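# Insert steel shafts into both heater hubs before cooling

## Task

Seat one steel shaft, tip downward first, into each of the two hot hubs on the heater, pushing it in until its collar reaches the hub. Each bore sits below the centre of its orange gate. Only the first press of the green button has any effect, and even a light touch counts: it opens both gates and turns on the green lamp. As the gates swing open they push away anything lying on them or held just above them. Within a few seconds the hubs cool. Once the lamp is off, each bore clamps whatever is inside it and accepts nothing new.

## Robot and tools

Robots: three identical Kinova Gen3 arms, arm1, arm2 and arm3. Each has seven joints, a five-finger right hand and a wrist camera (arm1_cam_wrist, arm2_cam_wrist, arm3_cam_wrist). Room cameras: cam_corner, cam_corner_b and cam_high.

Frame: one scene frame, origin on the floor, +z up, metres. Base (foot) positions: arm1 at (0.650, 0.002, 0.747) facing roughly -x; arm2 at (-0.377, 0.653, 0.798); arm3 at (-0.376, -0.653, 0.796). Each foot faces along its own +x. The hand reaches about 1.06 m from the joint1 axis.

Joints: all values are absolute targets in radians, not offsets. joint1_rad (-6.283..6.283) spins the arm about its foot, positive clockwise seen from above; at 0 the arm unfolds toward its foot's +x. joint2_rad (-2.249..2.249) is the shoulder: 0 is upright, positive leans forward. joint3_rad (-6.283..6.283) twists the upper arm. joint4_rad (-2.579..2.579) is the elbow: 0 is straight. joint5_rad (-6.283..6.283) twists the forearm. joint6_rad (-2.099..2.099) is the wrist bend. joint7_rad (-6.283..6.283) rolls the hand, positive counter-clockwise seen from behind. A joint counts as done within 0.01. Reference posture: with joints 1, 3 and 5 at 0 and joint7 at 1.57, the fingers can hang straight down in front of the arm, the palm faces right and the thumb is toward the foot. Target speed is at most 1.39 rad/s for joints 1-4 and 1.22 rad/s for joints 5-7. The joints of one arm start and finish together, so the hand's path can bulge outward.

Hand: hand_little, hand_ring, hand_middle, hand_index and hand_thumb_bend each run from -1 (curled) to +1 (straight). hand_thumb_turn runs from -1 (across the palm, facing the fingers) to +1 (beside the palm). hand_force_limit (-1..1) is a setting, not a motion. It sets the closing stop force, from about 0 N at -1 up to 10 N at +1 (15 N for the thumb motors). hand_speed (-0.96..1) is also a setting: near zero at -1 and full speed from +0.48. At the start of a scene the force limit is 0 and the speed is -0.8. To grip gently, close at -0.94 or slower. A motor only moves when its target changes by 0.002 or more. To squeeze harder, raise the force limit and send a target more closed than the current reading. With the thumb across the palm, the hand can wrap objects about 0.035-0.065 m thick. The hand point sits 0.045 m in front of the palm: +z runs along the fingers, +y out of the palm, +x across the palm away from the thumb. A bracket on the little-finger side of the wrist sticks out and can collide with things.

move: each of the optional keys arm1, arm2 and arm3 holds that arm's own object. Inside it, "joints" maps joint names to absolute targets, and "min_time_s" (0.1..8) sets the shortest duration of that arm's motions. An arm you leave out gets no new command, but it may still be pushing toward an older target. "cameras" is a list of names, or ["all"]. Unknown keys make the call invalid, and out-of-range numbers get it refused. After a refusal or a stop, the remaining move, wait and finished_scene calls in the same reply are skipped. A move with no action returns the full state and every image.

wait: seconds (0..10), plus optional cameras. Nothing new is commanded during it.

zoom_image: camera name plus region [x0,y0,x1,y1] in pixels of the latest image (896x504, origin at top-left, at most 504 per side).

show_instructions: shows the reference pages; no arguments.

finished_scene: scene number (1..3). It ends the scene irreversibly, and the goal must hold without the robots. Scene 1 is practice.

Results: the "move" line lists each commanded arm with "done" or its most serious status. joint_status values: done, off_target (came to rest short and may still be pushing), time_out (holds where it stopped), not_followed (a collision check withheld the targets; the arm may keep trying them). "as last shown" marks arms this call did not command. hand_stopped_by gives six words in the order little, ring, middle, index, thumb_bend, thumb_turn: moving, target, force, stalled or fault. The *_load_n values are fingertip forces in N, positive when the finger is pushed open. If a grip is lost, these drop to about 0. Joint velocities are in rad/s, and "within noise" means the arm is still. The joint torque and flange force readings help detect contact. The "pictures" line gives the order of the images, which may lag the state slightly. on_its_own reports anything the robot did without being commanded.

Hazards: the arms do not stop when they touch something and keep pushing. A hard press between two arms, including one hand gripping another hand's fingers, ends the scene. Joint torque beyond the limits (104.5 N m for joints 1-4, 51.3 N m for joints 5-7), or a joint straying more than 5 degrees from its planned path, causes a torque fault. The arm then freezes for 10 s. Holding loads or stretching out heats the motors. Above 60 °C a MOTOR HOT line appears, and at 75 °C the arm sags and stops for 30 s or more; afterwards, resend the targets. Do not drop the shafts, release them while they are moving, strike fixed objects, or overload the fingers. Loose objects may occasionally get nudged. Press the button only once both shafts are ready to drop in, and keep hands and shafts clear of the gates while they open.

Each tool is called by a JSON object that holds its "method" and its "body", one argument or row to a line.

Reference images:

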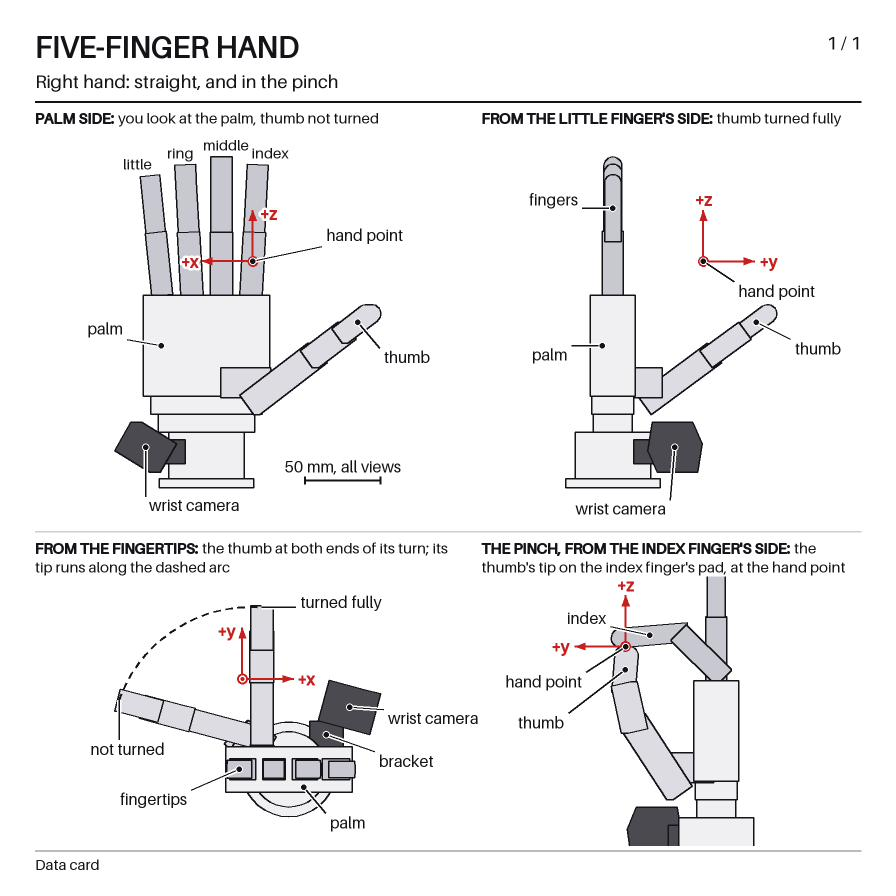

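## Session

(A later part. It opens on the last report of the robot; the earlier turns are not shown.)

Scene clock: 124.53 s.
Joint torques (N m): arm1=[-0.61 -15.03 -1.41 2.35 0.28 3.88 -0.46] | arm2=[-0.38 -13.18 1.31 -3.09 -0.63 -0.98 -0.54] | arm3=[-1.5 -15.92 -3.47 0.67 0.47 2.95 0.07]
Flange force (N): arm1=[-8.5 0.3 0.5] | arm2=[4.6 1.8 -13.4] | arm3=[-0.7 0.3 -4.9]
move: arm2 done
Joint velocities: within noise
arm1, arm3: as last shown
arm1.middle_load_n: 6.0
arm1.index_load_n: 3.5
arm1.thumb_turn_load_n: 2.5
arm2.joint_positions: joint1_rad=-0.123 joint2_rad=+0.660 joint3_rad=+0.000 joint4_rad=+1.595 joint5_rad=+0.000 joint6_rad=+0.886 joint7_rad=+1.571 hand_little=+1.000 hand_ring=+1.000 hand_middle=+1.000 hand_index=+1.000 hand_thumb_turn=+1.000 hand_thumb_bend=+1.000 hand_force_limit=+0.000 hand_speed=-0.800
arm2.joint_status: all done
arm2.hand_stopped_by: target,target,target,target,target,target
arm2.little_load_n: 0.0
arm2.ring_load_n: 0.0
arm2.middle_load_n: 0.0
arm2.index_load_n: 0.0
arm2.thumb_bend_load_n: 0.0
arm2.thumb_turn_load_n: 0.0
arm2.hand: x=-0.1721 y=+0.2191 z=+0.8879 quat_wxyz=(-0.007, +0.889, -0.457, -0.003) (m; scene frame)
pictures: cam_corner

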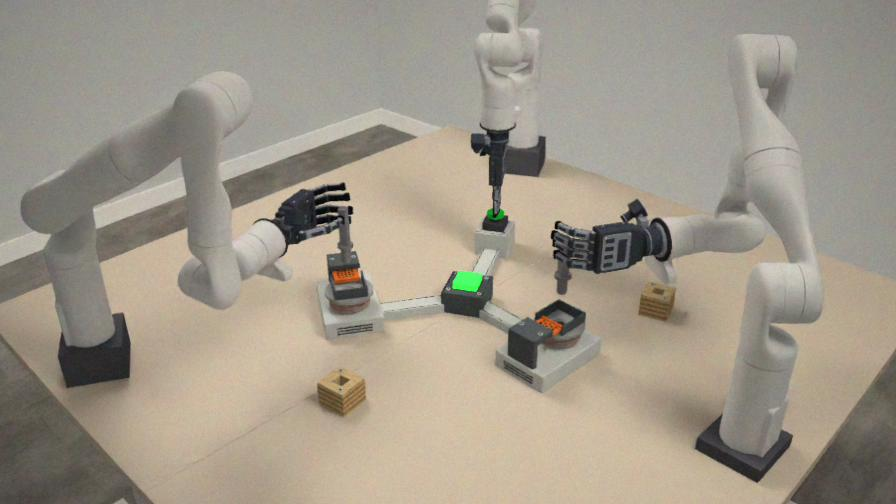

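Lamp lit. Descend.

{"method": "move", "body": {
  "arm1": {"joints": {"joint1_rad": 0.8266, "joint2_rad": 1.0391, "joint4_rad": 2.2619, "joint5_rad": -1.2457, "joint6_rad": 1.5071, "joint7_rad": -1.4131}, "min_time_s": 0.9},
  "arm3": {"joints": {"joint1_rad": 0.5949, "joint2_rad": 1.1853, "joint4_rad": 2.2001, "joint5_rad": -1.7239, "joint6_rad": 1.6064, "joint7_rad": -1.3214}, "min_time_s": 0.9},
  "arm2": {"joints": {"joint2_rad": 0.6440, "joint4_rad": 1.5840, "joint6_rad": 0.9136}, "min_time_s": 0.8},
  "cameras": []
}}

{"method": "move", "body": {
  "arm1": {"joints": {"joint1_rad": 0.8273, "joint2_rad": 1.1138, "joint4_rad": 2.2347, "joint5_rad": -1.2480, "joint6_rad": 1.4919, "joint7_rad": -1.3681}, "min_time_s": 0.8},
  "arm3": {"joints": {"joint1_rad": 0.5952, "joint2_rad": 1.2552, "joint4_rad": 2.1629, "joint5_rad": -1.7225, "joint6_rad": 1.6113, "joint7_rad": -1.2891}, "min_time_s": 0.8},
  "cameras": []
}}

{"method": "move", "body": {
  "arm1": {"joints": {"joint1_rad": 0.8277, "joint2_rad": 1.1575, "joint4_rad": 2.2156, "joint5_rad": -1.2497, "joint6_rad": 1.4840, "joint7_rad": -1.3446}, "min_time_s": 0.6},
  "arm3": {"joints": {"joint1_rad": 0.5954, "joint2_rad": 1.2961, "joint4_rad": 2.1382, "joint5_rad": -1.7217, "joint6_rad": 1.6137, "joint7_rad": -1.2732}, "min_time_s": 0.6},
  "cameras": ["cam_corner"]
}}

Scene clock: 126.60 s.
Joint torques (N m): arm1=[-0.69 -15.76 -1.64 3.47 0.67 3.88 -0.44] | arm2=[-0.27 -19.23 1.48 -5.07 -0.59 0.06 -0.54] | arm3=[-1.47 -16.43 -3.65 1.46 0.77 2.88 0.08]
Flange force (N): arm1=[-8.5 -0.1 0.7] | arm2=[7.0 1.7 0.1] | arm3=[-0.7 0.5 -4.7]
move: arm1 done; arm2 done; arm3 done
Joint velocities: within noise
arm1.joint_positions: joint1_rad=+0.827 joint2_rad=+1.039 joint3_rad=+0.000 joint4_rad=+2.262 joint5_rad=-1.246 joint6_rad=+1.507 joint7_rad=-1.413 hand_little=+0.200 hand_ring=+0.200 hand_middle=+0.034 hand_index=+0.041 hand_thumb_turn=-1.000 hand_thumb_bend=+0.023 hand_force_limit=+0.200 hand_speed=-0.900
arm1.joint_status: all done
arm1.hand_stopped_by: target,target,force,force,target,target
arm1.little_load_n: 0.0
arm1.ring_load_n: 0.0
arm1.middle_load_n: 6.0
arm1.index_load_n: 3.5
arm1.thumb_bend_load_n: 8.0
arm1.thumb_turn_load_n: 2.0
arm1.hand: x=+0.2501 y=+0.0076 z=+0.8998 quat_wxyz=(+0.612, +0.354, -0.613, +0.353) (m; scene frame)
arm2.joint_positions: joint1_rad=-0.123 joint2_rad=+0.644 joint3_rad=+0.000 joint4_rad=+1.584 joint5_rad=+0.000 joint6_rad=+0.914 joint7_rad=+1.571 hand_little=+1.000 hand_ring=+1.000 hand_middle=+1.000 hand_index=+1.000 hand_thumb_turn=+1.000 hand_thumb_bend=+1.000 hand_force_limit=+0.000 hand_speed=-0.800
arm2.joint_status: all done
arm2.hand_stopped_by: target,target,target,target,target,target
arm2.little_load_n: 0.0
arm2.ring_load_n: 0.5
arm2.middle_load_n: 0.0
arm2.index_load_n: 0.5
arm2.thumb_bend_load_n: 0.0
arm2.thumb_turn_load_n: 0.0
arm2.hand: x=-0.1722 y=+0.2189 z=+0.8989 quat_wxyz=(-0.007, +0.889, -0.457, -0.003) (m; scene frame)
arm3.joint_positions: joint1_rad=+0.595 joint2_rad=+1.185 joint3_rad=+0.000 joint4_rad=+2.200 joint5_rad=-1.724 joint6_rad=+1.606 joint7_rad=-1.321 hand_little=+0.200 hand_ring=+0.200 hand_middle=+0.016 hand_index=+0.019 hand_thumb_turn=-1.000 hand_thumb_bend=+0.024 hand_force_limit=+0.300 hand_speed=-0.900
arm3.joint_status: all done
arm3.hand_stopped_by: target,target,force,force,target,target
arm3.little_load_n: 0.0
arm3.ring_load_n: 0.0
arm3.middle_load_n: 7.5
arm3.index_load_n: 6.0
arm3.thumb_bend_load_n: 12.5
arm3.thumb_turn_load_n: 0.5
arm3.hand: x=-0.1259 y=-0.2070 z=+0.9001 quat_wxyz=(+0.572, -0.416, -0.572, -0.415) (m; scene frame)
pictures: none
No camera images: "cameras" was empty.

Scene clock: 127.70 s.
Joint torques (N m): arm1=[-0.66 -16.17 -1.75 3.78 0.85 3.88 -0.46] | arm2=[-0.31 -19.25 1.49 -5.07 -0.64 0.06 -0.53] | arm3=[-1.31 -16.28 -3.4 1.84 0.82 2.64 0.04]
Flange force (N): arm1=[-8.7 -0.8 1.2] | arm2=[7.0 1.7 0.2] | arm3=[0.0 0.7 -4.1]
move: arm1 done; arm3 done
Joint velocities: within noise
arm1.joint_positions: joint1_rad=+0.827 joint2_rad=+1.114 joint3_rad=+0.000 joint4_rad=+2.235 joint5_rad=-1.248 joint6_rad=+1.492 joint7_rad=-1.368 hand_little=+0.200 hand_ring=+0.200 hand_middle=+0.034 hand_index=+0.041 hand_thumb_turn=-1.000 hand_thumb_bend=+0.023 hand_force_limit=+0.200 hand_speed=-0.900
arm1.joint_status: all done
arm1.hand_stopped_by: target,target,force,force,target,target
arm1.little_load_n: 0.0
arm1.ring_load_n: 0.0
arm1.middle_load_n: 6.0
arm1.index_load_n: 3.5
arm1.thumb_bend_load_n: 8.0
arm1.thumb_turn_load_n: 2.0
arm1.hand: x=+0.2502 y=+0.0076 z=+0.8749 quat_wxyz=(+0.612, +0.354, -0.613, +0.353) (m; scene frame)
arm2: as last shown
arm2.ring_load_n: 0.0
arm2.index_load_n: 0.0
arm3.joint_positions: joint1_rad=+0.595 joint2_rad=+1.255 joint3_rad=+0.000 joint4_rad=+2.163 joint5_rad=-1.722 joint6_rad=+1.611 joint7_rad=-1.289 hand_little=+0.200 hand_ring=+0.200 hand_middle=+0.016 hand_index=+0.019 hand_thumb_turn=-1.000 hand_thumb_bend=+0.024 hand_force_limit=+0.300 hand_speed=-0.900
arm3.joint_status: all done
arm3.hand_stopped_by: target,target,force,force,target,target
arm3.little_load_n: 0.0
arm3.ring_load_n: 0.0
arm3.middle_load_n: 7.5
arm3.index_load_n: 6.5
arm3.thumb_bend_load_n: 13.0
arm3.thumb_turn_load_n: 1.0
arm3.hand: x=-0.1259 y=-0.2071 z=+0.8752 quat_wxyz=(+0.572, -0.416, -0.572, -0.415) (m; scene frame)
pictures: none
No camera images: "cameras" was empty.

Scene clock: 128.60 s.
Joint torques (N m): arm1=[-1.03 -15.92 -1.96 4.28 1.14 3.66 -0.59] | arm2=[-0.22 -19.22 1.52 -5.13 -0.63 0.12 -0.48] | arm3=[-0.92 -16.36 -3.01 1.96 0.72 2.55 0.04]
Flange force (N): arm1=[-8.0 -0.2 0.4] | arm2=[6.6 1.4 0.3] | arm3=[0.0 0.5 -3.1]
move: arm1 done; arm3 done
Joint velocities: within noise
arm1.joint_positions: joint1_rad=+0.828 joint2_rad=+1.158 joint3_rad=+0.000 joint4_rad=+2.216 joint5_rad=-1.250 joint6_rad=+1.484 joint7_rad=-1.345 hand_little=+0.200 hand_ring=+0.200 hand_middle=+0.034 hand_index=+0.041 hand_thumb_turn=-1.000 hand_thumb_bend=+0.023 hand_force_limit=+0.200 hand_speed=-0.900
arm1.joint_status: all done
arm1.hand_stopped_by: target,target,force,force,target,target
arm1.little_load_n: 0.0
arm1.ring_load_n: 0.0
arm1.middle_load_n: 6.5
arm1.index_load_n: 1.5
arm1.thumb_bend_load_n: 8.0
arm1.thumb_turn_load_n: 1.0
arm1.hand: x=+0.2502 y=+0.0076 z=+0.8599 quat_wxyz=(+0.612, +0.354, -0.613, +0.353) (m; scene frame)
arm2: as last shown
arm3.joint_positions: joint1_rad=+0.595 joint2_rad=+1.296 joint3_rad=+0.000 joint4_rad=+2.138 joint5_rad=-1.722 joint6_rad=+1.614 joint7_rad=-1.273 hand_little=+0.200 hand_ring=+0.200 hand_middle=+0.016 hand_index=+0.019 hand_thumb_turn=-1.000 hand_thumb_bend=+0.024 hand_force_limit=+0.300 hand_speed=-0.900
arm3.joint_status: all done
arm3.hand_stopped_by: target,target,force,force,target,target
arm3.little_load_n: 0.0
arm3.ring_load_n: 0.0
arm3.middle_load_n: 6.5
arm3.index_load_n: 8.0
arm3.thumb_bend_load_n: 12.5
arm3.thumb_turn_load_n: 1.5
arm3.hand: x=-0.1259 y=-0.2071 z=+0.8601 quat_wxyz=(+0.572, -0.416, -0.572, -0.415) (m; scene frame)
pictures: cam_corner

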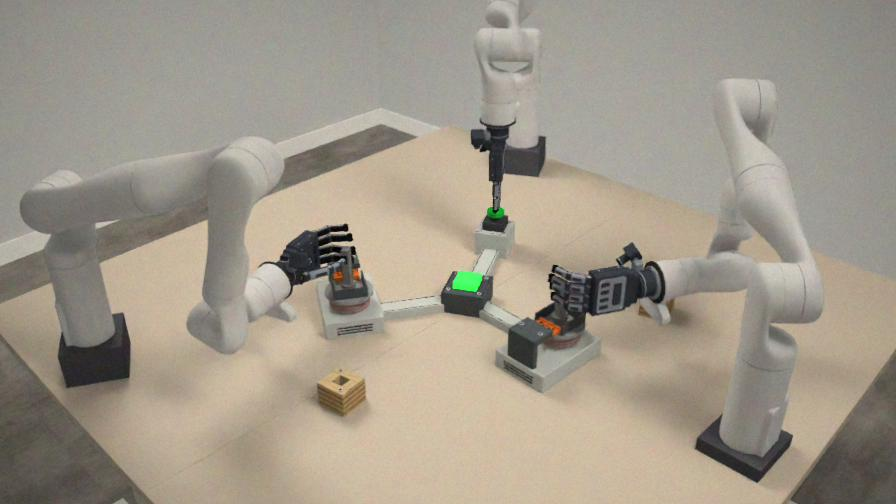

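{"method": "move", "body": {
  "arm1": {"joints": {"joint1_rad": 0.8279, "joint2_rad": 1.1819, "joint4_rad": 2.2039, "joint5_rad": -1.2506, "joint6_rad": 1.4799, "joint7_rad": -1.3325}, "min_time_s": 0.6},
  "arm3": {"joints": {"joint1_rad": 0.5955, "joint2_rad": 1.3135, "joint4_rad": 2.1269, "joint5_rad": -1.7213, "joint6_rad": 1.6146, "joint7_rad": -1.2671}, "min_time_s": 0.6},
  "cameras": []
}}

{"method": "move", "body": {
  "arm1": {"joints": {"joint1_rad": 0.8281, "joint2_rad": 1.1962, "joint4_rad": 2.1967, "joint5_rad": -1.2512, "joint6_rad": 1.4776, "joint7_rad": -1.3257}, "min_time_s": 0.6},
  "arm3": {"joints": {"joint1_rad": 0.5955, "joint2_rad": 1.3268, "joint4_rad": 2.1180, "joint5_rad": -1.7210, "joint6_rad": 1.6152, "joint7_rad": -1.2627}, "min_time_s": 0.6},
  "cameras": ["cam_corner"]
}}

Scene clock: 131.90 s.
Joint torques (N m): arm1=[-1.47 -14.87 -0.88 3.84 0.82 2.18 -0.8] | arm2=[-0.31 -19.26 1.52 -5.05 -0.62 0.09 -0.54] | arm3=[-0.52 -15.5 -2.04 2.01 0.4 1.84 -0.09]
Flange force (N): arm1=[-3.6 -0.4 -0.8] | arm2=[7.1 1.8 0.2] | arm3=[2.1 0.3 -2.2]
move: arm1 done; arm3 done
Joint velocities: within noise
arm1.joint_positions: joint1_rad=+0.828 joint2_rad=+1.182 joint3_rad=+0.000 joint4_rad=+2.204 joint5_rad=-1.251 joint6_rad=+1.480 joint7_rad=-1.332 hand_little=+0.200 hand_ring=+0.200 hand_middle=+0.034 hand_index=+0.041 hand_thumb_turn=-1.000 hand_thumb_bend=+0.023 hand_force_limit=+0.200 hand_speed=-0.900
arm1.joint_status: all done
arm1.hand_stopped_by: target,target,force,force,target,target
arm1.little_load_n: 0.0
arm1.ring_load_n: 0.0
arm1.middle_load_n: 6.5
arm1.index_load_n: 1.5
arm1.thumb_bend_load_n: 8.0
arm1.thumb_turn_load_n: 0.0
arm1.hand: x=+0.2501 y=+0.0077 z=+0.8514 quat_wxyz=(+0.612, +0.354, -0.613, +0.353) (m; scene frame)
arm2: as last shown
arm3.joint_positions: joint1_rad=+0.596 joint2_rad=+1.314 joint3_rad=+0.000 joint4_rad=+2.127 joint5_rad=-1.721 joint6_rad=+1.615 joint7_rad=-1.267 hand_little=+0.200 hand_ring=+0.200 hand_middle=+0.016 hand_index=+0.019 hand_thumb_turn=-1.000 hand_thumb_bend=+0.024 hand_force_limit=+0.300 hand_speed=-0.900
arm3.joint_status: all done
arm3.hand_stopped_by: target,target,force,force,target,target
arm3.little_load_n: 0.0
arm3.ring_load_n: 0.0
arm3.middle_load_n: 6.5
arm3.index_load_n: 8.5
arm3.thumb_bend_load_n: 12.5
arm3.thumb_turn_load_n: 1.5
arm3.hand: x=-0.1258 y=-0.2071 z=+0.8536 quat_wxyz=(+0.572, -0.416, -0.572, -0.415) (m; scene frame)
pictures: none
No camera images: "cameras" was empty.

Scene clock: 132.80 s.
Joint torques (N m): arm1=[-2.64 -12.06 1.01 3.17 0.46 -0.81 -1.33] | arm2=[-0.33 -19.29 1.49 -5.09 -0.6 0.1 -0.5] | arm3=[-0.13 -12.82 0.4 2.1 -0.3 -0.26 -0.4]
Flange force (N): arm1=[6.2 0.4 -3.9] | arm2=[6.9 1.7 0.3] | arm3=[8.6 0.1 -1.0]
move: arm1 done; arm3 done
Joint velocities: within noise
arm1.joint_positions: joint1_rad=+0.828 joint2_rad=+1.196 joint3_rad=+0.000 joint4_rad=+2.197 joint5_rad=-1.251 joint6_rad=+1.478 joint7_rad=-1.326 hand_little=+0.200 hand_ring=+0.200 hand_middle=+0.034 hand_index=+0.041 hand_thumb_turn=-1.000 hand_thumb_bend=+0.023 hand_force_limit=+0.200 hand_speed=-0.900
arm1.joint_status: all done
arm1.hand_stopped_by: target,target,force,force,target,target
arm1.little_load_n: 0.0
arm1.ring_load_n: 0.0
arm1.middle_load_n: 6.0
arm1.index_load_n: 1.0
arm1.thumb_bend_load_n: 7.0
arm1.thumb_turn_load_n: -6.0
arm1.hand: x=+0.2501 y=+0.0077 z=+0.8463 quat_wxyz=(+0.612, +0.354, -0.613, +0.353) (m; scene frame)
arm2: as last shown
arm3.joint_positions: joint1_rad=+0.596 joint2_rad=+1.327 joint3_rad=+0.000 joint4_rad=+2.118 joint5_rad=-1.721 joint6_rad=+1.615 joint7_rad=-1.263 hand_little=+0.200 hand_ring=+0.200 hand_middle=+0.016 hand_index=+0.019 hand_thumb_turn=-1.000 hand_thumb_bend=+0.024 hand_force_limit=+0.300 hand_speed=-0.900
arm3.joint_status: all done
arm3.hand_stopped_by: target,target,force,force,target,target
arm3.little_load_n: 0.0
arm3.ring_load_n: 0.0
arm3.middle_load_n: 7.0
arm3.index_load_n: 8.0
arm3.thumb_bend_load_n: 12.5
arm3.thumb_turn_load_n: -0.5
arm3.hand: x=-0.1259 y=-0.2071 z=+0.8486 quat_wxyz=(+0.572, -0.416, -0.572, -0.415) (m; scene frame)
pictures: cam_corner

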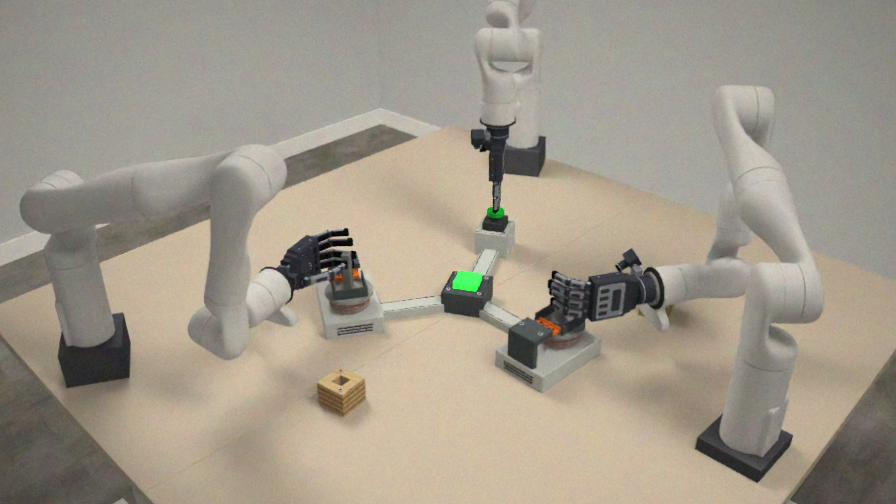

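{"method": "move", "body": {
  "arm1": {"joints": {"hand_speed": -0.5, "hand_index": 0.4, "hand_middle": 0.4, "hand_thumb_bend": 0.4}},
  "arm3": {"joints": {"hand_speed": -0.5, "hand_index": 0.4, "hand_middle": 0.4, "hand_thumb_bend": 0.4}},
  "cameras": ["arm1_cam_wrist","arm3_cam_wrist","cam_corner","cam_corner_b"]
}}

Scene clock: 134.13 s.
Joint torques (N m): arm1=[-0.58 -15.69 -1.07 3.82 0.78 2.88 -0.62] | arm2=[-0.23 -19.31 1.5 -5.1 -0.63 0.07 -0.5] | arm3=[-1.48 -15.65 -2.97 2.02 0.7 1.98 -0.1]
Flange force (N): arm1=[-5.7 -0.7 1.3] | arm2=[7.0 1.5 0.3] | arm3=[1.9 0.6 -4.6]
move: arm1 done; arm3 done
Joint velocities: within noise
arm1.joint_positions: joint1_rad=+0.828 joint2_rad=+1.196 joint3_rad=+0.000 joint4_rad=+2.197 joint5_rad=-1.251 joint6_rad=+1.478 joint7_rad=-1.326 hand_little=+0.200 hand_ring=+0.200 hand_middle=+0.400 hand_index=+0.400 hand_thumb_turn=-1.000 hand_thumb_bend=+0.400 hand_force_limit=+0.200 hand_speed=-0.500
arm1.joint_status: all done
arm1.hand_stopped_by: target,target,target,target,target,target
arm1.little_load_n: 0.0
arm1.ring_load_n: 0.0
arm1.middle_load_n: 0.0
arm1.index_load_n: 0.0
arm1.thumb_bend_load_n: 0.0
arm1.thumb_turn_load_n: 0.0
arm1.hand: x=+0.2501 y=+0.0077 z=+0.8463 quat_wxyz=(+0.612, +0.354, -0.613, +0.353) (m; scene frame)
arm2: as last shown
arm3.joint_positions: joint1_rad=+0.596 joint2_rad=+1.327 joint3_rad=+0.000 joint4_rad=+2.118 joint5_rad=-1.721 joint6_rad=+1.615 joint7_rad=-1.263 hand_little=+0.200 hand_ring=+0.200 hand_middle=+0.400 hand_index=+0.400 hand_thumb_turn=-1.000 hand_thumb_bend=+0.400 hand_force_limit=+0.300 hand_speed=-0.500
arm3.joint_status: all done
arm3.hand_stopped_by: target,target,target,target,target,target
arm3.little_load_n: 0.0
arm3.ring_load_n: 0.0
arm3.middle_load_n: 0.0
arm3.index_load_n: 0.0
arm3.thumb_bend_load_n: 0.0
arm3.thumb_turn_load_n: 0.0
arm3.hand: x=-0.1258 y=-0.2071 z=+0.8486 quat_wxyz=(+0.572, -0.416, -0.572, -0.415) (m; scene frame)
pictures: arm1_cam_wrist, arm3_cam_wrist, cam_corner, cam_corner_b
camera_calibration:
arm1_cam_wrist: T_world_to_cam=[[-0.866564, 0.42382, 0.26352, -0.00553718], [0.051903, 0.601699, -0.797035, 0.653652], [-0.496359, -0.677004, -0.543408, 0.7058], [0, 0, 0, 1]] pos_world=[0.311605, 0.0868745, 0.90598]
arm3_cam_wrist: T_world_to_cam=[[0.931874, 0.309146, 0.18984, 0.0233707], [0.318364, -0.44598, -0.836508, 0.651421], [-0.173939, 0.839959, -0.514018, 0.704024], [0, 0, 0, 1]] pos_world=[-0.106711, -0.308055, 0.902363]

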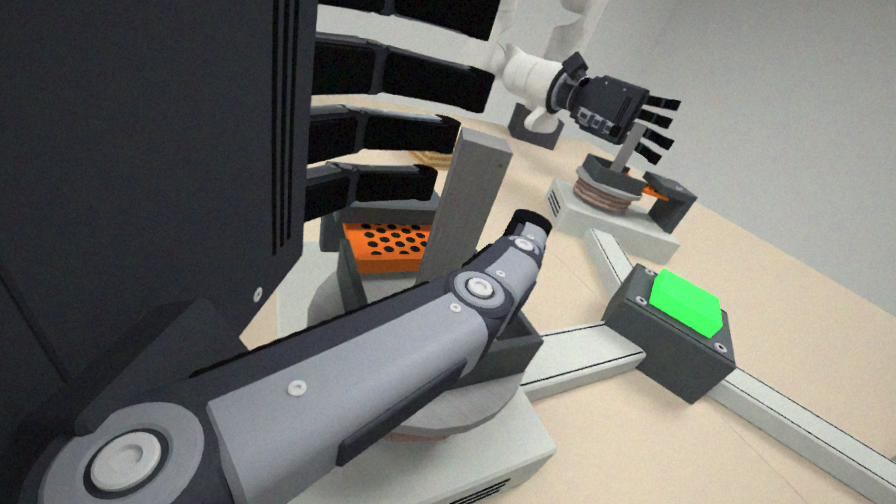

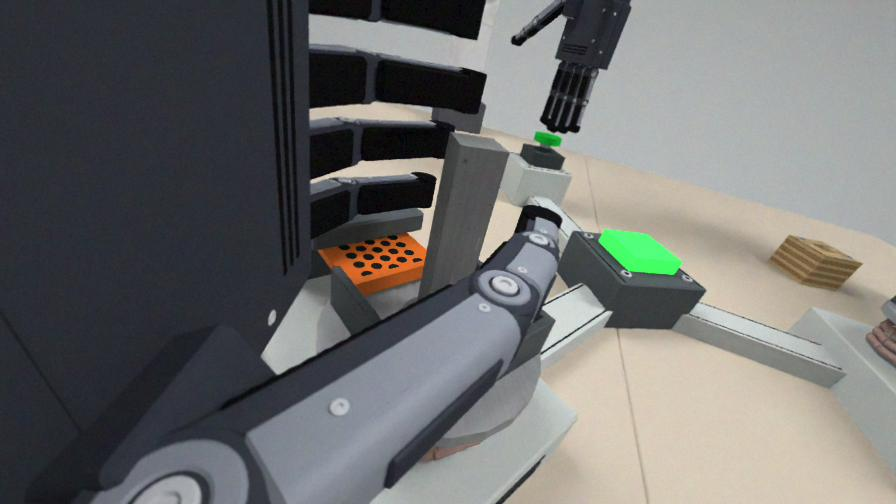

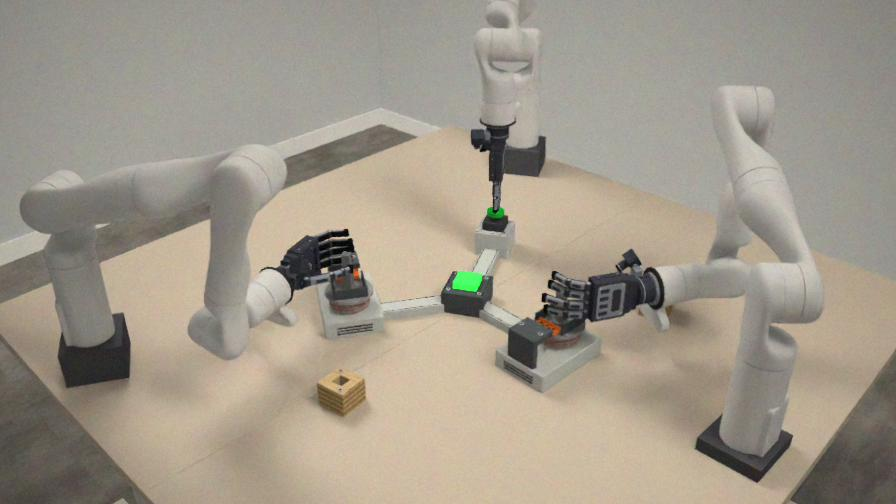

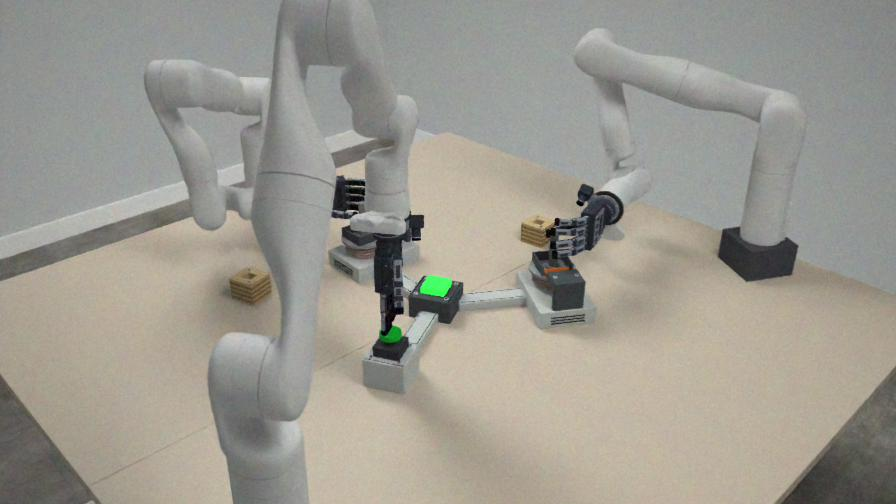

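{"method": "zoom_image", "body": {
  "camera": "arm1_cam_wrist",
  "region": [400, 100, 560, 220]
}}

{"method": "zoom_image", "body": {
  "camera": "arm3_cam_wrist",
  "region": [400, 100, 560, 220]
}}

Scaled by 3.150.

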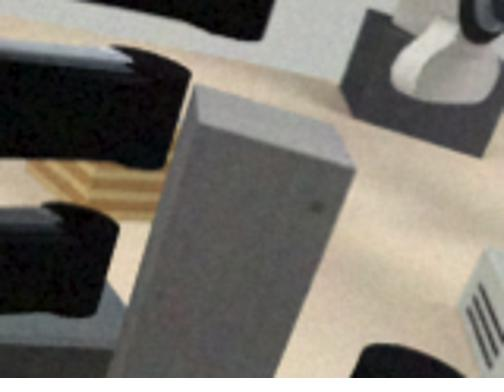

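Scaled by 3.150.

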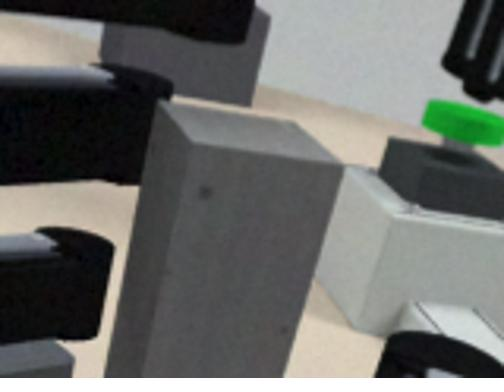

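{"method": "zoom_image", "body": {
  "camera": "cam_corner",
  "region": [500, 250, 620, 370]
}}

{"method": "zoom_image", "body": {
  "camera": "arm1_cam_wrist",
  "region": [560, 100, 700, 240]
}}

Scaled by 4.200.

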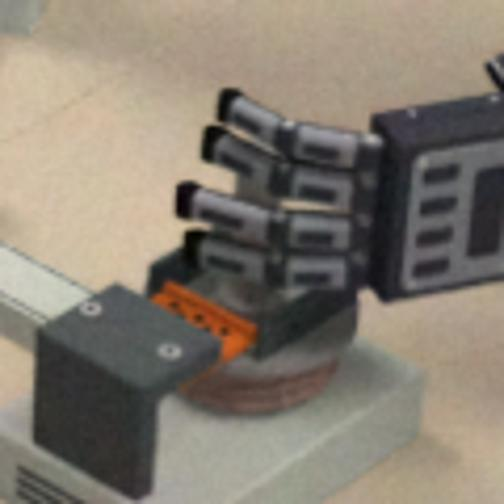

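Scaled by 3.600.

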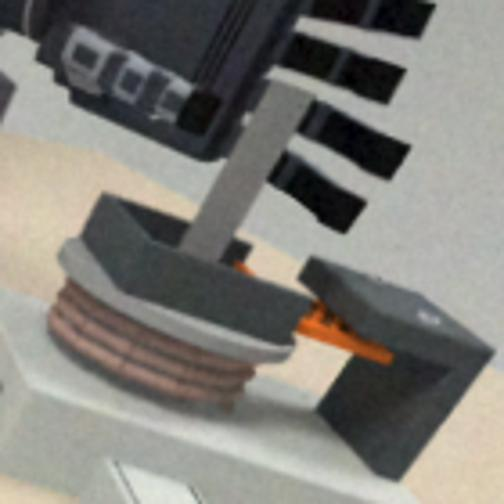

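{"method": "move", "body": {
  "arm1": {"joints": {"hand_speed": 0.0, "hand_index": 1, "hand_middle": 1, "hand_ring": 1, "hand_little": 1, "hand_thumb_bend": 1}},
  "arm3": {"joints": {"hand_speed": 0.0, "hand_index": 1, "hand_middle": 1, "hand_ring": 1, "hand_little": 1, "hand_thumb_bend": 1}},
  "cameras": ["cam_corner","arm1_cam_wrist","arm3_cam_wrist"]
}}

{"method": "wait", "body": {
  "seconds": 2.5,
  "cameras": ["cam_corner"]
}}

Scene clock: 136.83 s.
Joint torques (N m): arm1=[-0.63 -15.62 -1.03 3.83 0.8 2.93 -0.67] | arm2=[-0.36 -19.32 1.52 -4.99 -0.63 0.06 -0.55] | arm3=[-1.5 -15.64 -2.94 2.02 0.7 2.01 -0.09]
Flange force (N): arm1=[-5.6 -0.9 1.4] | arm2=[7.4 1.9 0.2] | arm3=[1.9 0.6 -4.5]
move: arm1 done; arm3 done
Joint velocities: within noise
arm1.joint_positions: joint1_rad=+0.828 joint2_rad=+1.196 joint3_rad=+0.000 joint4_rad=+2.197 joint5_rad=-1.251 joint6_rad=+1.478 joint7_rad=-1.326 hand_little=+1.000 hand_ring=+1.000 hand_middle=+1.000 hand_index=+1.000 hand_thumb_turn=-1.000 hand_thumb_bend=+1.000 hand_force_limit=+0.200 hand_speed=+0.000
arm1.joint_status: all done
arm1.hand_stopped_by: target,target,target,target,target,target
arm1.little_load_n: 0.0
arm1.ring_load_n: 0.0
arm1.middle_load_n: 0.0
arm1.index_load_n: 0.0
arm1.thumb_bend_load_n: 0.0
arm1.thumb_turn_load_n: 0.5
arm1.hand: x=+0.2501 y=+0.0077 z=+0.8463 quat_wxyz=(+0.612, +0.354, -0.613, +0.353) (m; scene frame)
arm2: as last shown
arm3.joint_positions: joint1_rad=+0.595 joint2_rad=+1.327 joint3_rad=+0.000 joint4_rad=+2.118 joint5_rad=-1.721 joint6_rad=+1.615 joint7_rad=-1.263 hand_little=+1.000 hand_ring=+1.000 hand_middle=+1.000 hand_index=+1.000 hand_thumb_turn=-1.000 hand_thumb_bend=+1.000 hand_force_limit=+0.300 hand_speed=+0.000
arm3.joint_status: all done
arm3.hand_stopped_by: target,target,target,target,target,target
arm3.little_load_n: 0.0
arm3.ring_load_n: 0.0
arm3.middle_load_n: 0.0
arm3.index_load_n: 0.0
arm3.thumb_bend_load_n: 0.0
arm3.thumb_turn_load_n: 0.5
arm3.hand: x=-0.1259 y=-0.2071 z=+0.8486 quat_wxyz=(+0.572, -0.416, -0.572, -0.415) (m; scene frame)
pictures: arm1_cam_wrist, arm3_cam_wrist, cam_corner
camera_calibration:
arm1_cam_wrist: T_world_to_cam=[[-0.866626, 0.423758, 0.263417, -0.00541881], [0.0519115, 0.601644, -0.797076, 0.653692], [-0.49625, -0.677093, -0.543398, 0.705764], [0, 0, 0, 1]] pos_world=[0.311605, 0.0868745, 0.90598]
arm3_cam_wrist: T_world_to_cam=[[0.931858, 0.309225, 0.189792, 0.0234364], [0.318359, -0.445953, -0.836525, 0.651443], [-0.174036, 0.839944, -0.514009, 0.704], [0, 0, 0, 1]] pos_world=[-0.106711, -0.308055, 0.902363]

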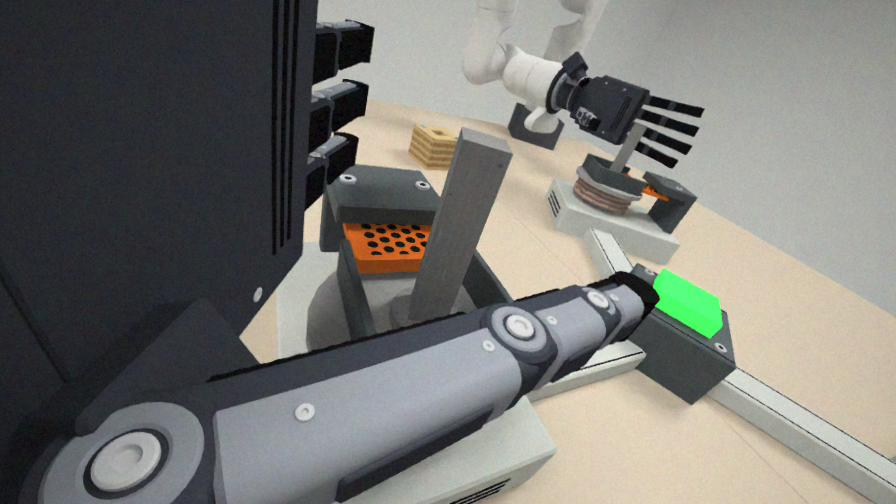

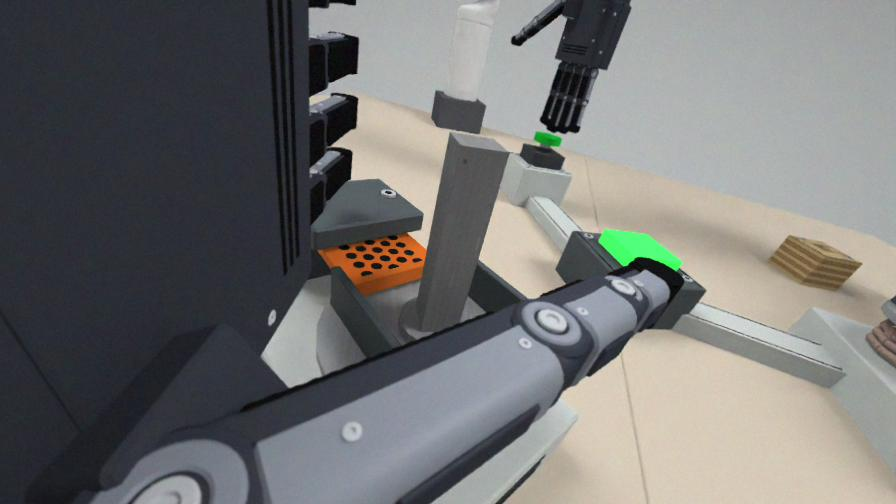

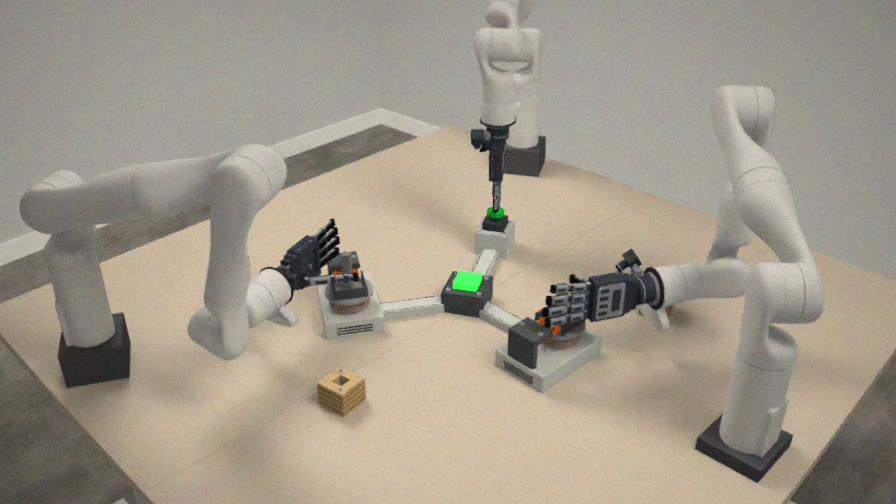

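Scene clock: 139.33 s.
Joint torques (N m): arm1=[-0.69 -15.7 -0.97 3.89 0.79 2.93 -0.65] | arm2=[-0.32 -19.24 1.54 -5.1 -0.59 0.07 -0.5] | arm3=[-1.46 -15.63 -2.93 2.02 0.67 2.01 -0.08]
Flange force (N): arm1=[-5.9 -0.7 1.3] | arm2=[6.9 1.7 0.2] | arm3=[1.9 0.6 -4.5]
Joint velocities: within noise
arm1.joint_positions: joint1_rad=+0.828 joint2_rad=+1.196 joint3_rad=+0.000 joint4_rad=+2.197 joint5_rad=-1.251 joint6_rad=+1.478 joint7_rad=-1.326 hand_little=+1.000 hand_ring=+1.000 hand_middle=+1.000 hand_index=+1.000 hand_thumb_turn=-1.000 hand_thumb_bend=+1.000 hand_force_limit=+0.200 hand_speed=+0.000
arm1.joint_status: all done
arm1.hand_stopped_by: target,target,target,target,target,target
arm1.little_load_n: 0.0
arm1.ring_load_n: 0.0
arm1.middle_load_n: 0.0
arm1.index_load_n: 0.0
arm1.thumb_bend_load_n: 0.0
arm1.thumb_turn_load_n: 0.0
arm1.hand: x=+0.2501 y=+0.0077 z=+0.8463 quat_wxyz=(+0.612, +0.354, -0.613, +0.353) (m; scene frame)
arm2.joint_positions: joint1_rad=-0.123 joint2_rad=+0.644 joint3_rad=+0.000 joint4_rad=+1.584 joint5_rad=+0.000 joint6_rad=+0.914 joint7_rad=+1.571 hand_little=+1.000 hand_ring=+1.000 hand_middle=+1.000 hand_index=+1.000 hand_thumb_turn=+1.000 hand_thumb_bend=+1.000 hand_force_limit=+0.000 hand_speed=-0.800
arm2.joint_status: not commanded
arm2.hand_stopped_by: target,target,target,target,target,target
arm2.little_load_n: 0.0
arm2.ring_load_n: 0.0
arm2.middle_load_n: 0.0
arm2.index_load_n: 0.0
arm2.thumb_bend_load_n: 0.0
arm2.thumb_turn_load_n: 0.0
arm2.hand: x=-0.1722 y=+0.2189 z=+0.8989 quat_wxyz=(-0.007, +0.889, -0.457, -0.003) (m; scene frame)
arm3.joint_positions: joint1_rad=+0.595 joint2_rad=+1.327 joint3_rad=+0.000 joint4_rad=+2.118 joint5_rad=-1.721 joint6_rad=+1.615 joint7_rad=-1.263 hand_little=+1.000 hand_ring=+1.000 hand_middle=+1.000 hand_index=+1.000 hand_thumb_turn=-1.000 hand_thumb_bend=+1.000 hand_force_limit=+0.300 hand_speed=+0.000
arm3.joint_status: all done
arm3.hand_stopped_by: target,target,target,target,target,target
arm3.little_load_n: 0.0
arm3.ring_load_n: 0.5
arm3.middle_load_n: 0.0
arm3.index_load_n: 0.0
arm3.thumb_bend_load_n: 0.0
arm3.thumb_turn_load_n: 0.5
arm3.hand: x=-0.1259 y=-0.2071 z=+0.8486 quat_wxyz=(+0.572, -0.416, -0.572, -0.415) (m; scene frame)
wait: 2.50 s; at rest by 0.27 s
pictures: cam_corner

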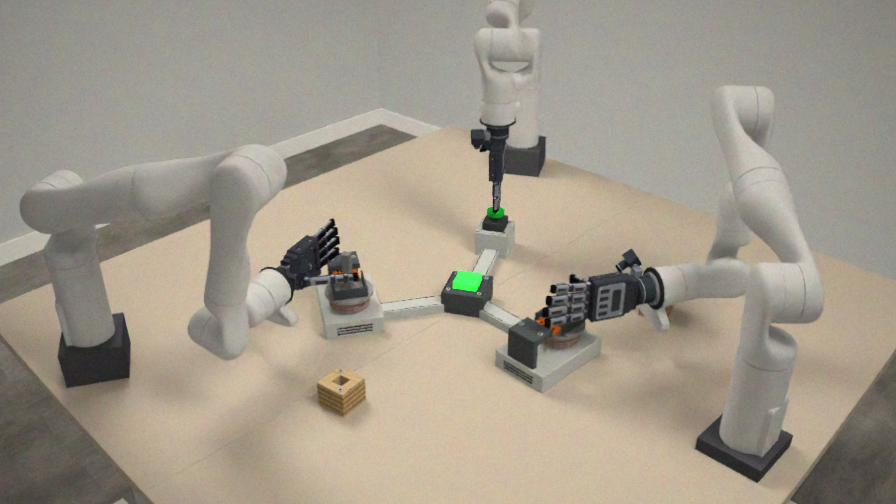

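{"method": "zoom_image", "body": {
  "camera": "cam_corner",
  "region": [500, 250, 620, 370]
}}

{"method": "wait", "body": {
  "seconds": 1.5,
  "cameras": ["arm1_cam_wrist","arm3_cam_wrist","cam_corner"]
}}

{"method": "zoom_image", "body": {
  "camera": "arm1_cam_wrist",
  "region": [320, 120, 560, 340]
}}

{"method": "zoom_image", "body": {
  "camera": "arm3_cam_wrist",
  "region": [320, 120, 560, 360]
}}

Scaled by 4.200.

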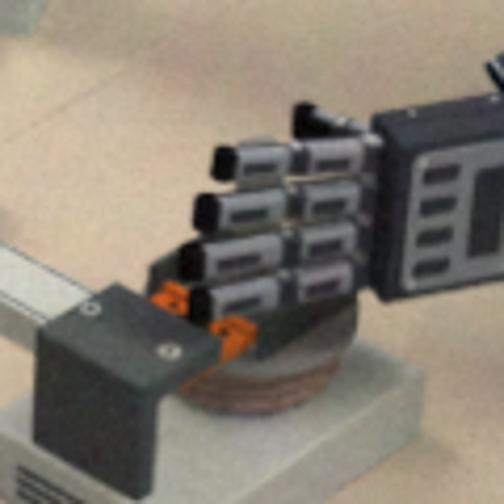

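Scene clock: 141.37 s.
Joint torques (N m): arm1=[-0.57 -15.7 -1.02 3.83 0.73 2.9 -0.62] | arm2=[-0.3 -19.26 1.44 -5.1 -0.64 0.1 -0.58] | arm3=[-1.49 -15.61 -2.99 2 0.68 1.99 -0.06]
Flange force (N): arm1=[-5.7 -0.7 1.3] | arm2=[6.8 1.8 0.3] | arm3=[2.0 0.7 -4.6]
Joint velocities: within noise
arm1.joint_positions: joint1_rad=+0.828 joint2_rad=+1.196 joint3_rad=+0.000 joint4_rad=+2.197 joint5_rad=-1.251 joint6_rad=+1.478 joint7_rad=-1.326 hand_little=+1.000 hand_ring=+1.000 hand_middle=+1.000 hand_index=+1.000 hand_thumb_turn=-1.000 hand_thumb_bend=+1.000 hand_force_limit=+0.200 hand_speed=+0.000
arm1.joint_status: all done
arm1.hand_stopped_by: target,target,target,target,target,target
arm1.little_load_n: 0.0
arm1.ring_load_n: 0.0
arm1.middle_load_n: 0.0
arm1.index_load_n: 0.0
arm1.thumb_bend_load_n: 0.0
arm1.thumb_turn_load_n: 0.0
arm1.hand: x=+0.2501 y=+0.0077 z=+0.8463 quat_wxyz=(+0.612, +0.354, -0.613, +0.353) (m; scene frame)
arm2.joint_positions: joint1_rad=-0.123 joint2_rad=+0.644 joint3_rad=+0.000 joint4_rad=+1.584 joint5_rad=+0.000 joint6_rad=+0.914 joint7_rad=+1.571 hand_little=+1.000 hand_ring=+1.000 hand_middle=+1.000 hand_index=+1.000 hand_thumb_turn=+1.000 hand_thumb_bend=+1.000 hand_force_limit=+0.000 hand_speed=-0.800
arm2.joint_status: not commanded
arm2.hand_stopped_by: target,target,target,target,target,target
arm2.little_load_n: 0.0
arm2.ring_load_n: 0.0
arm2.middle_load_n: 0.0
arm2.index_load_n: 0.0
arm2.thumb_bend_load_n: 0.0
arm2.thumb_turn_load_n: 0.0
arm2.hand: x=-0.1722 y=+0.2189 z=+0.8989 quat_wxyz=(-0.007, +0.889, -0.457, -0.003) (m; scene frame)
arm3.joint_positions: joint1_rad=+0.595 joint2_rad=+1.327 joint3_rad=+0.000 joint4_rad=+2.118 joint5_rad=-1.721 joint6_rad=+1.615 joint7_rad=-1.263 hand_little=+1.000 hand_ring=+1.000 hand_middle=+1.000 hand_index=+1.000 hand_thumb_turn=-1.000 hand_thumb_bend=+1.000 hand_force_limit=+0.300 hand_speed=+0.000
arm3.joint_status: all done
arm3.hand_stopped_by: target,target,target,target,target,target
arm3.little_load_n: 0.0
arm3.ring_load_n: -0.5
arm3.middle_load_n: 0.0
arm3.index_load_n: 0.0
arm3.thumb_bend_load_n: 0.0
arm3.thumb_turn_load_n: 0.5
arm3.hand: x=-0.1259 y=-0.2071 z=+0.8486 quat_wxyz=(+0.572, -0.416, -0.572, -0.415) (m; scene frame)
wait: 1.50 s; at rest from the start
pictures: arm1_cam_wrist, arm3_cam_wrist, cam_corner
camera_calibration:
arm1_cam_wrist: T_world_to_cam=[[-0.866564, 0.42382, 0.26352, -0.00553718], [0.051903, 0.601699, -0.797035, 0.653652], [-0.496359, -0.677004, -0.543408, 0.7058], [0, 0, 0, 1]] pos_world=[0.311605, 0.0868745, 0.90598]
arm3_cam_wrist: T_world_to_cam=[[0.931858, 0.309225, 0.189792, 0.0234364], [0.318359, -0.445953, -0.836525, 0.651443], [-0.174036, 0.839944, -0.514009, 0.704], [0, 0, 0, 1]] pos_world=[-0.106711, -0.308055, 0.902363]

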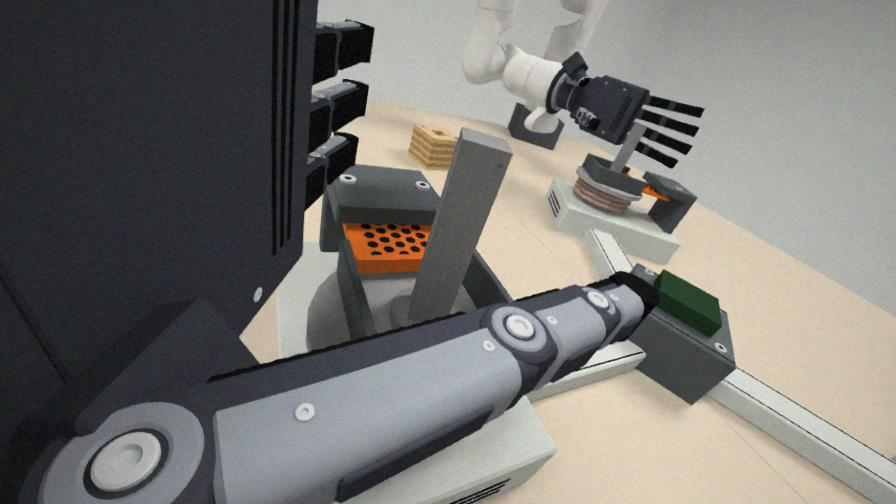

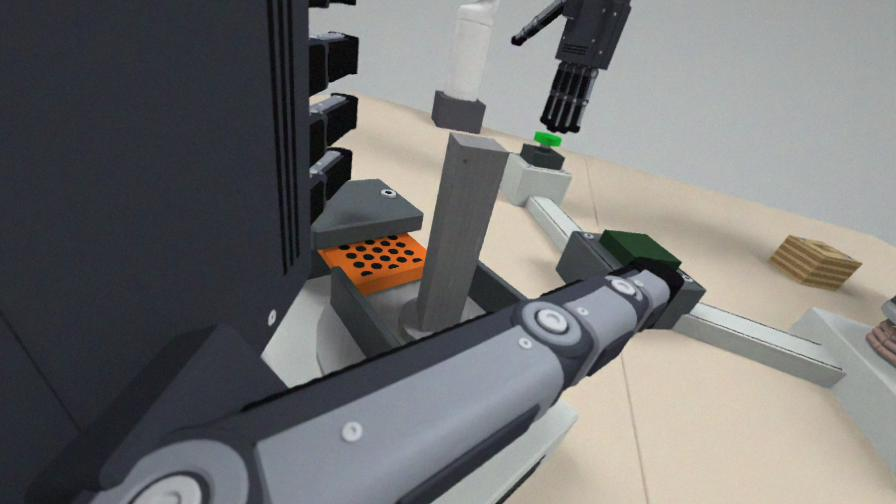

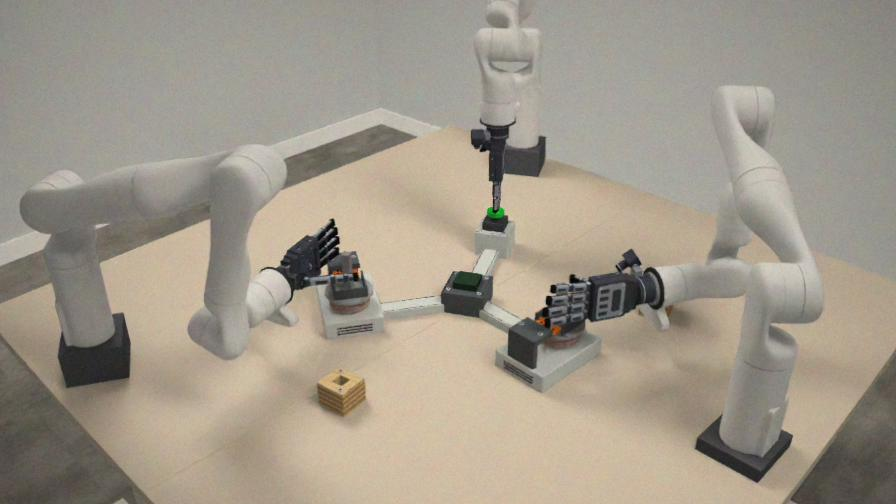

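Scaled by 2.100.

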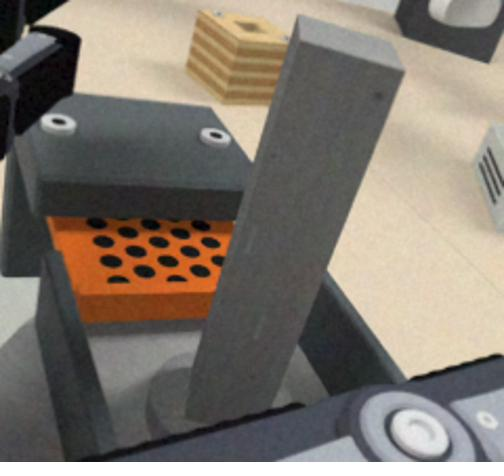

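Scaled by 2.100.

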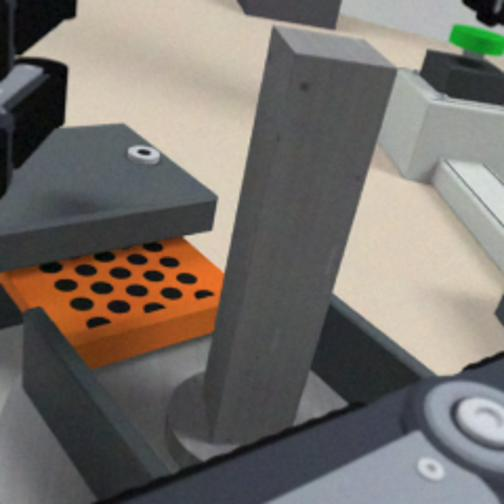

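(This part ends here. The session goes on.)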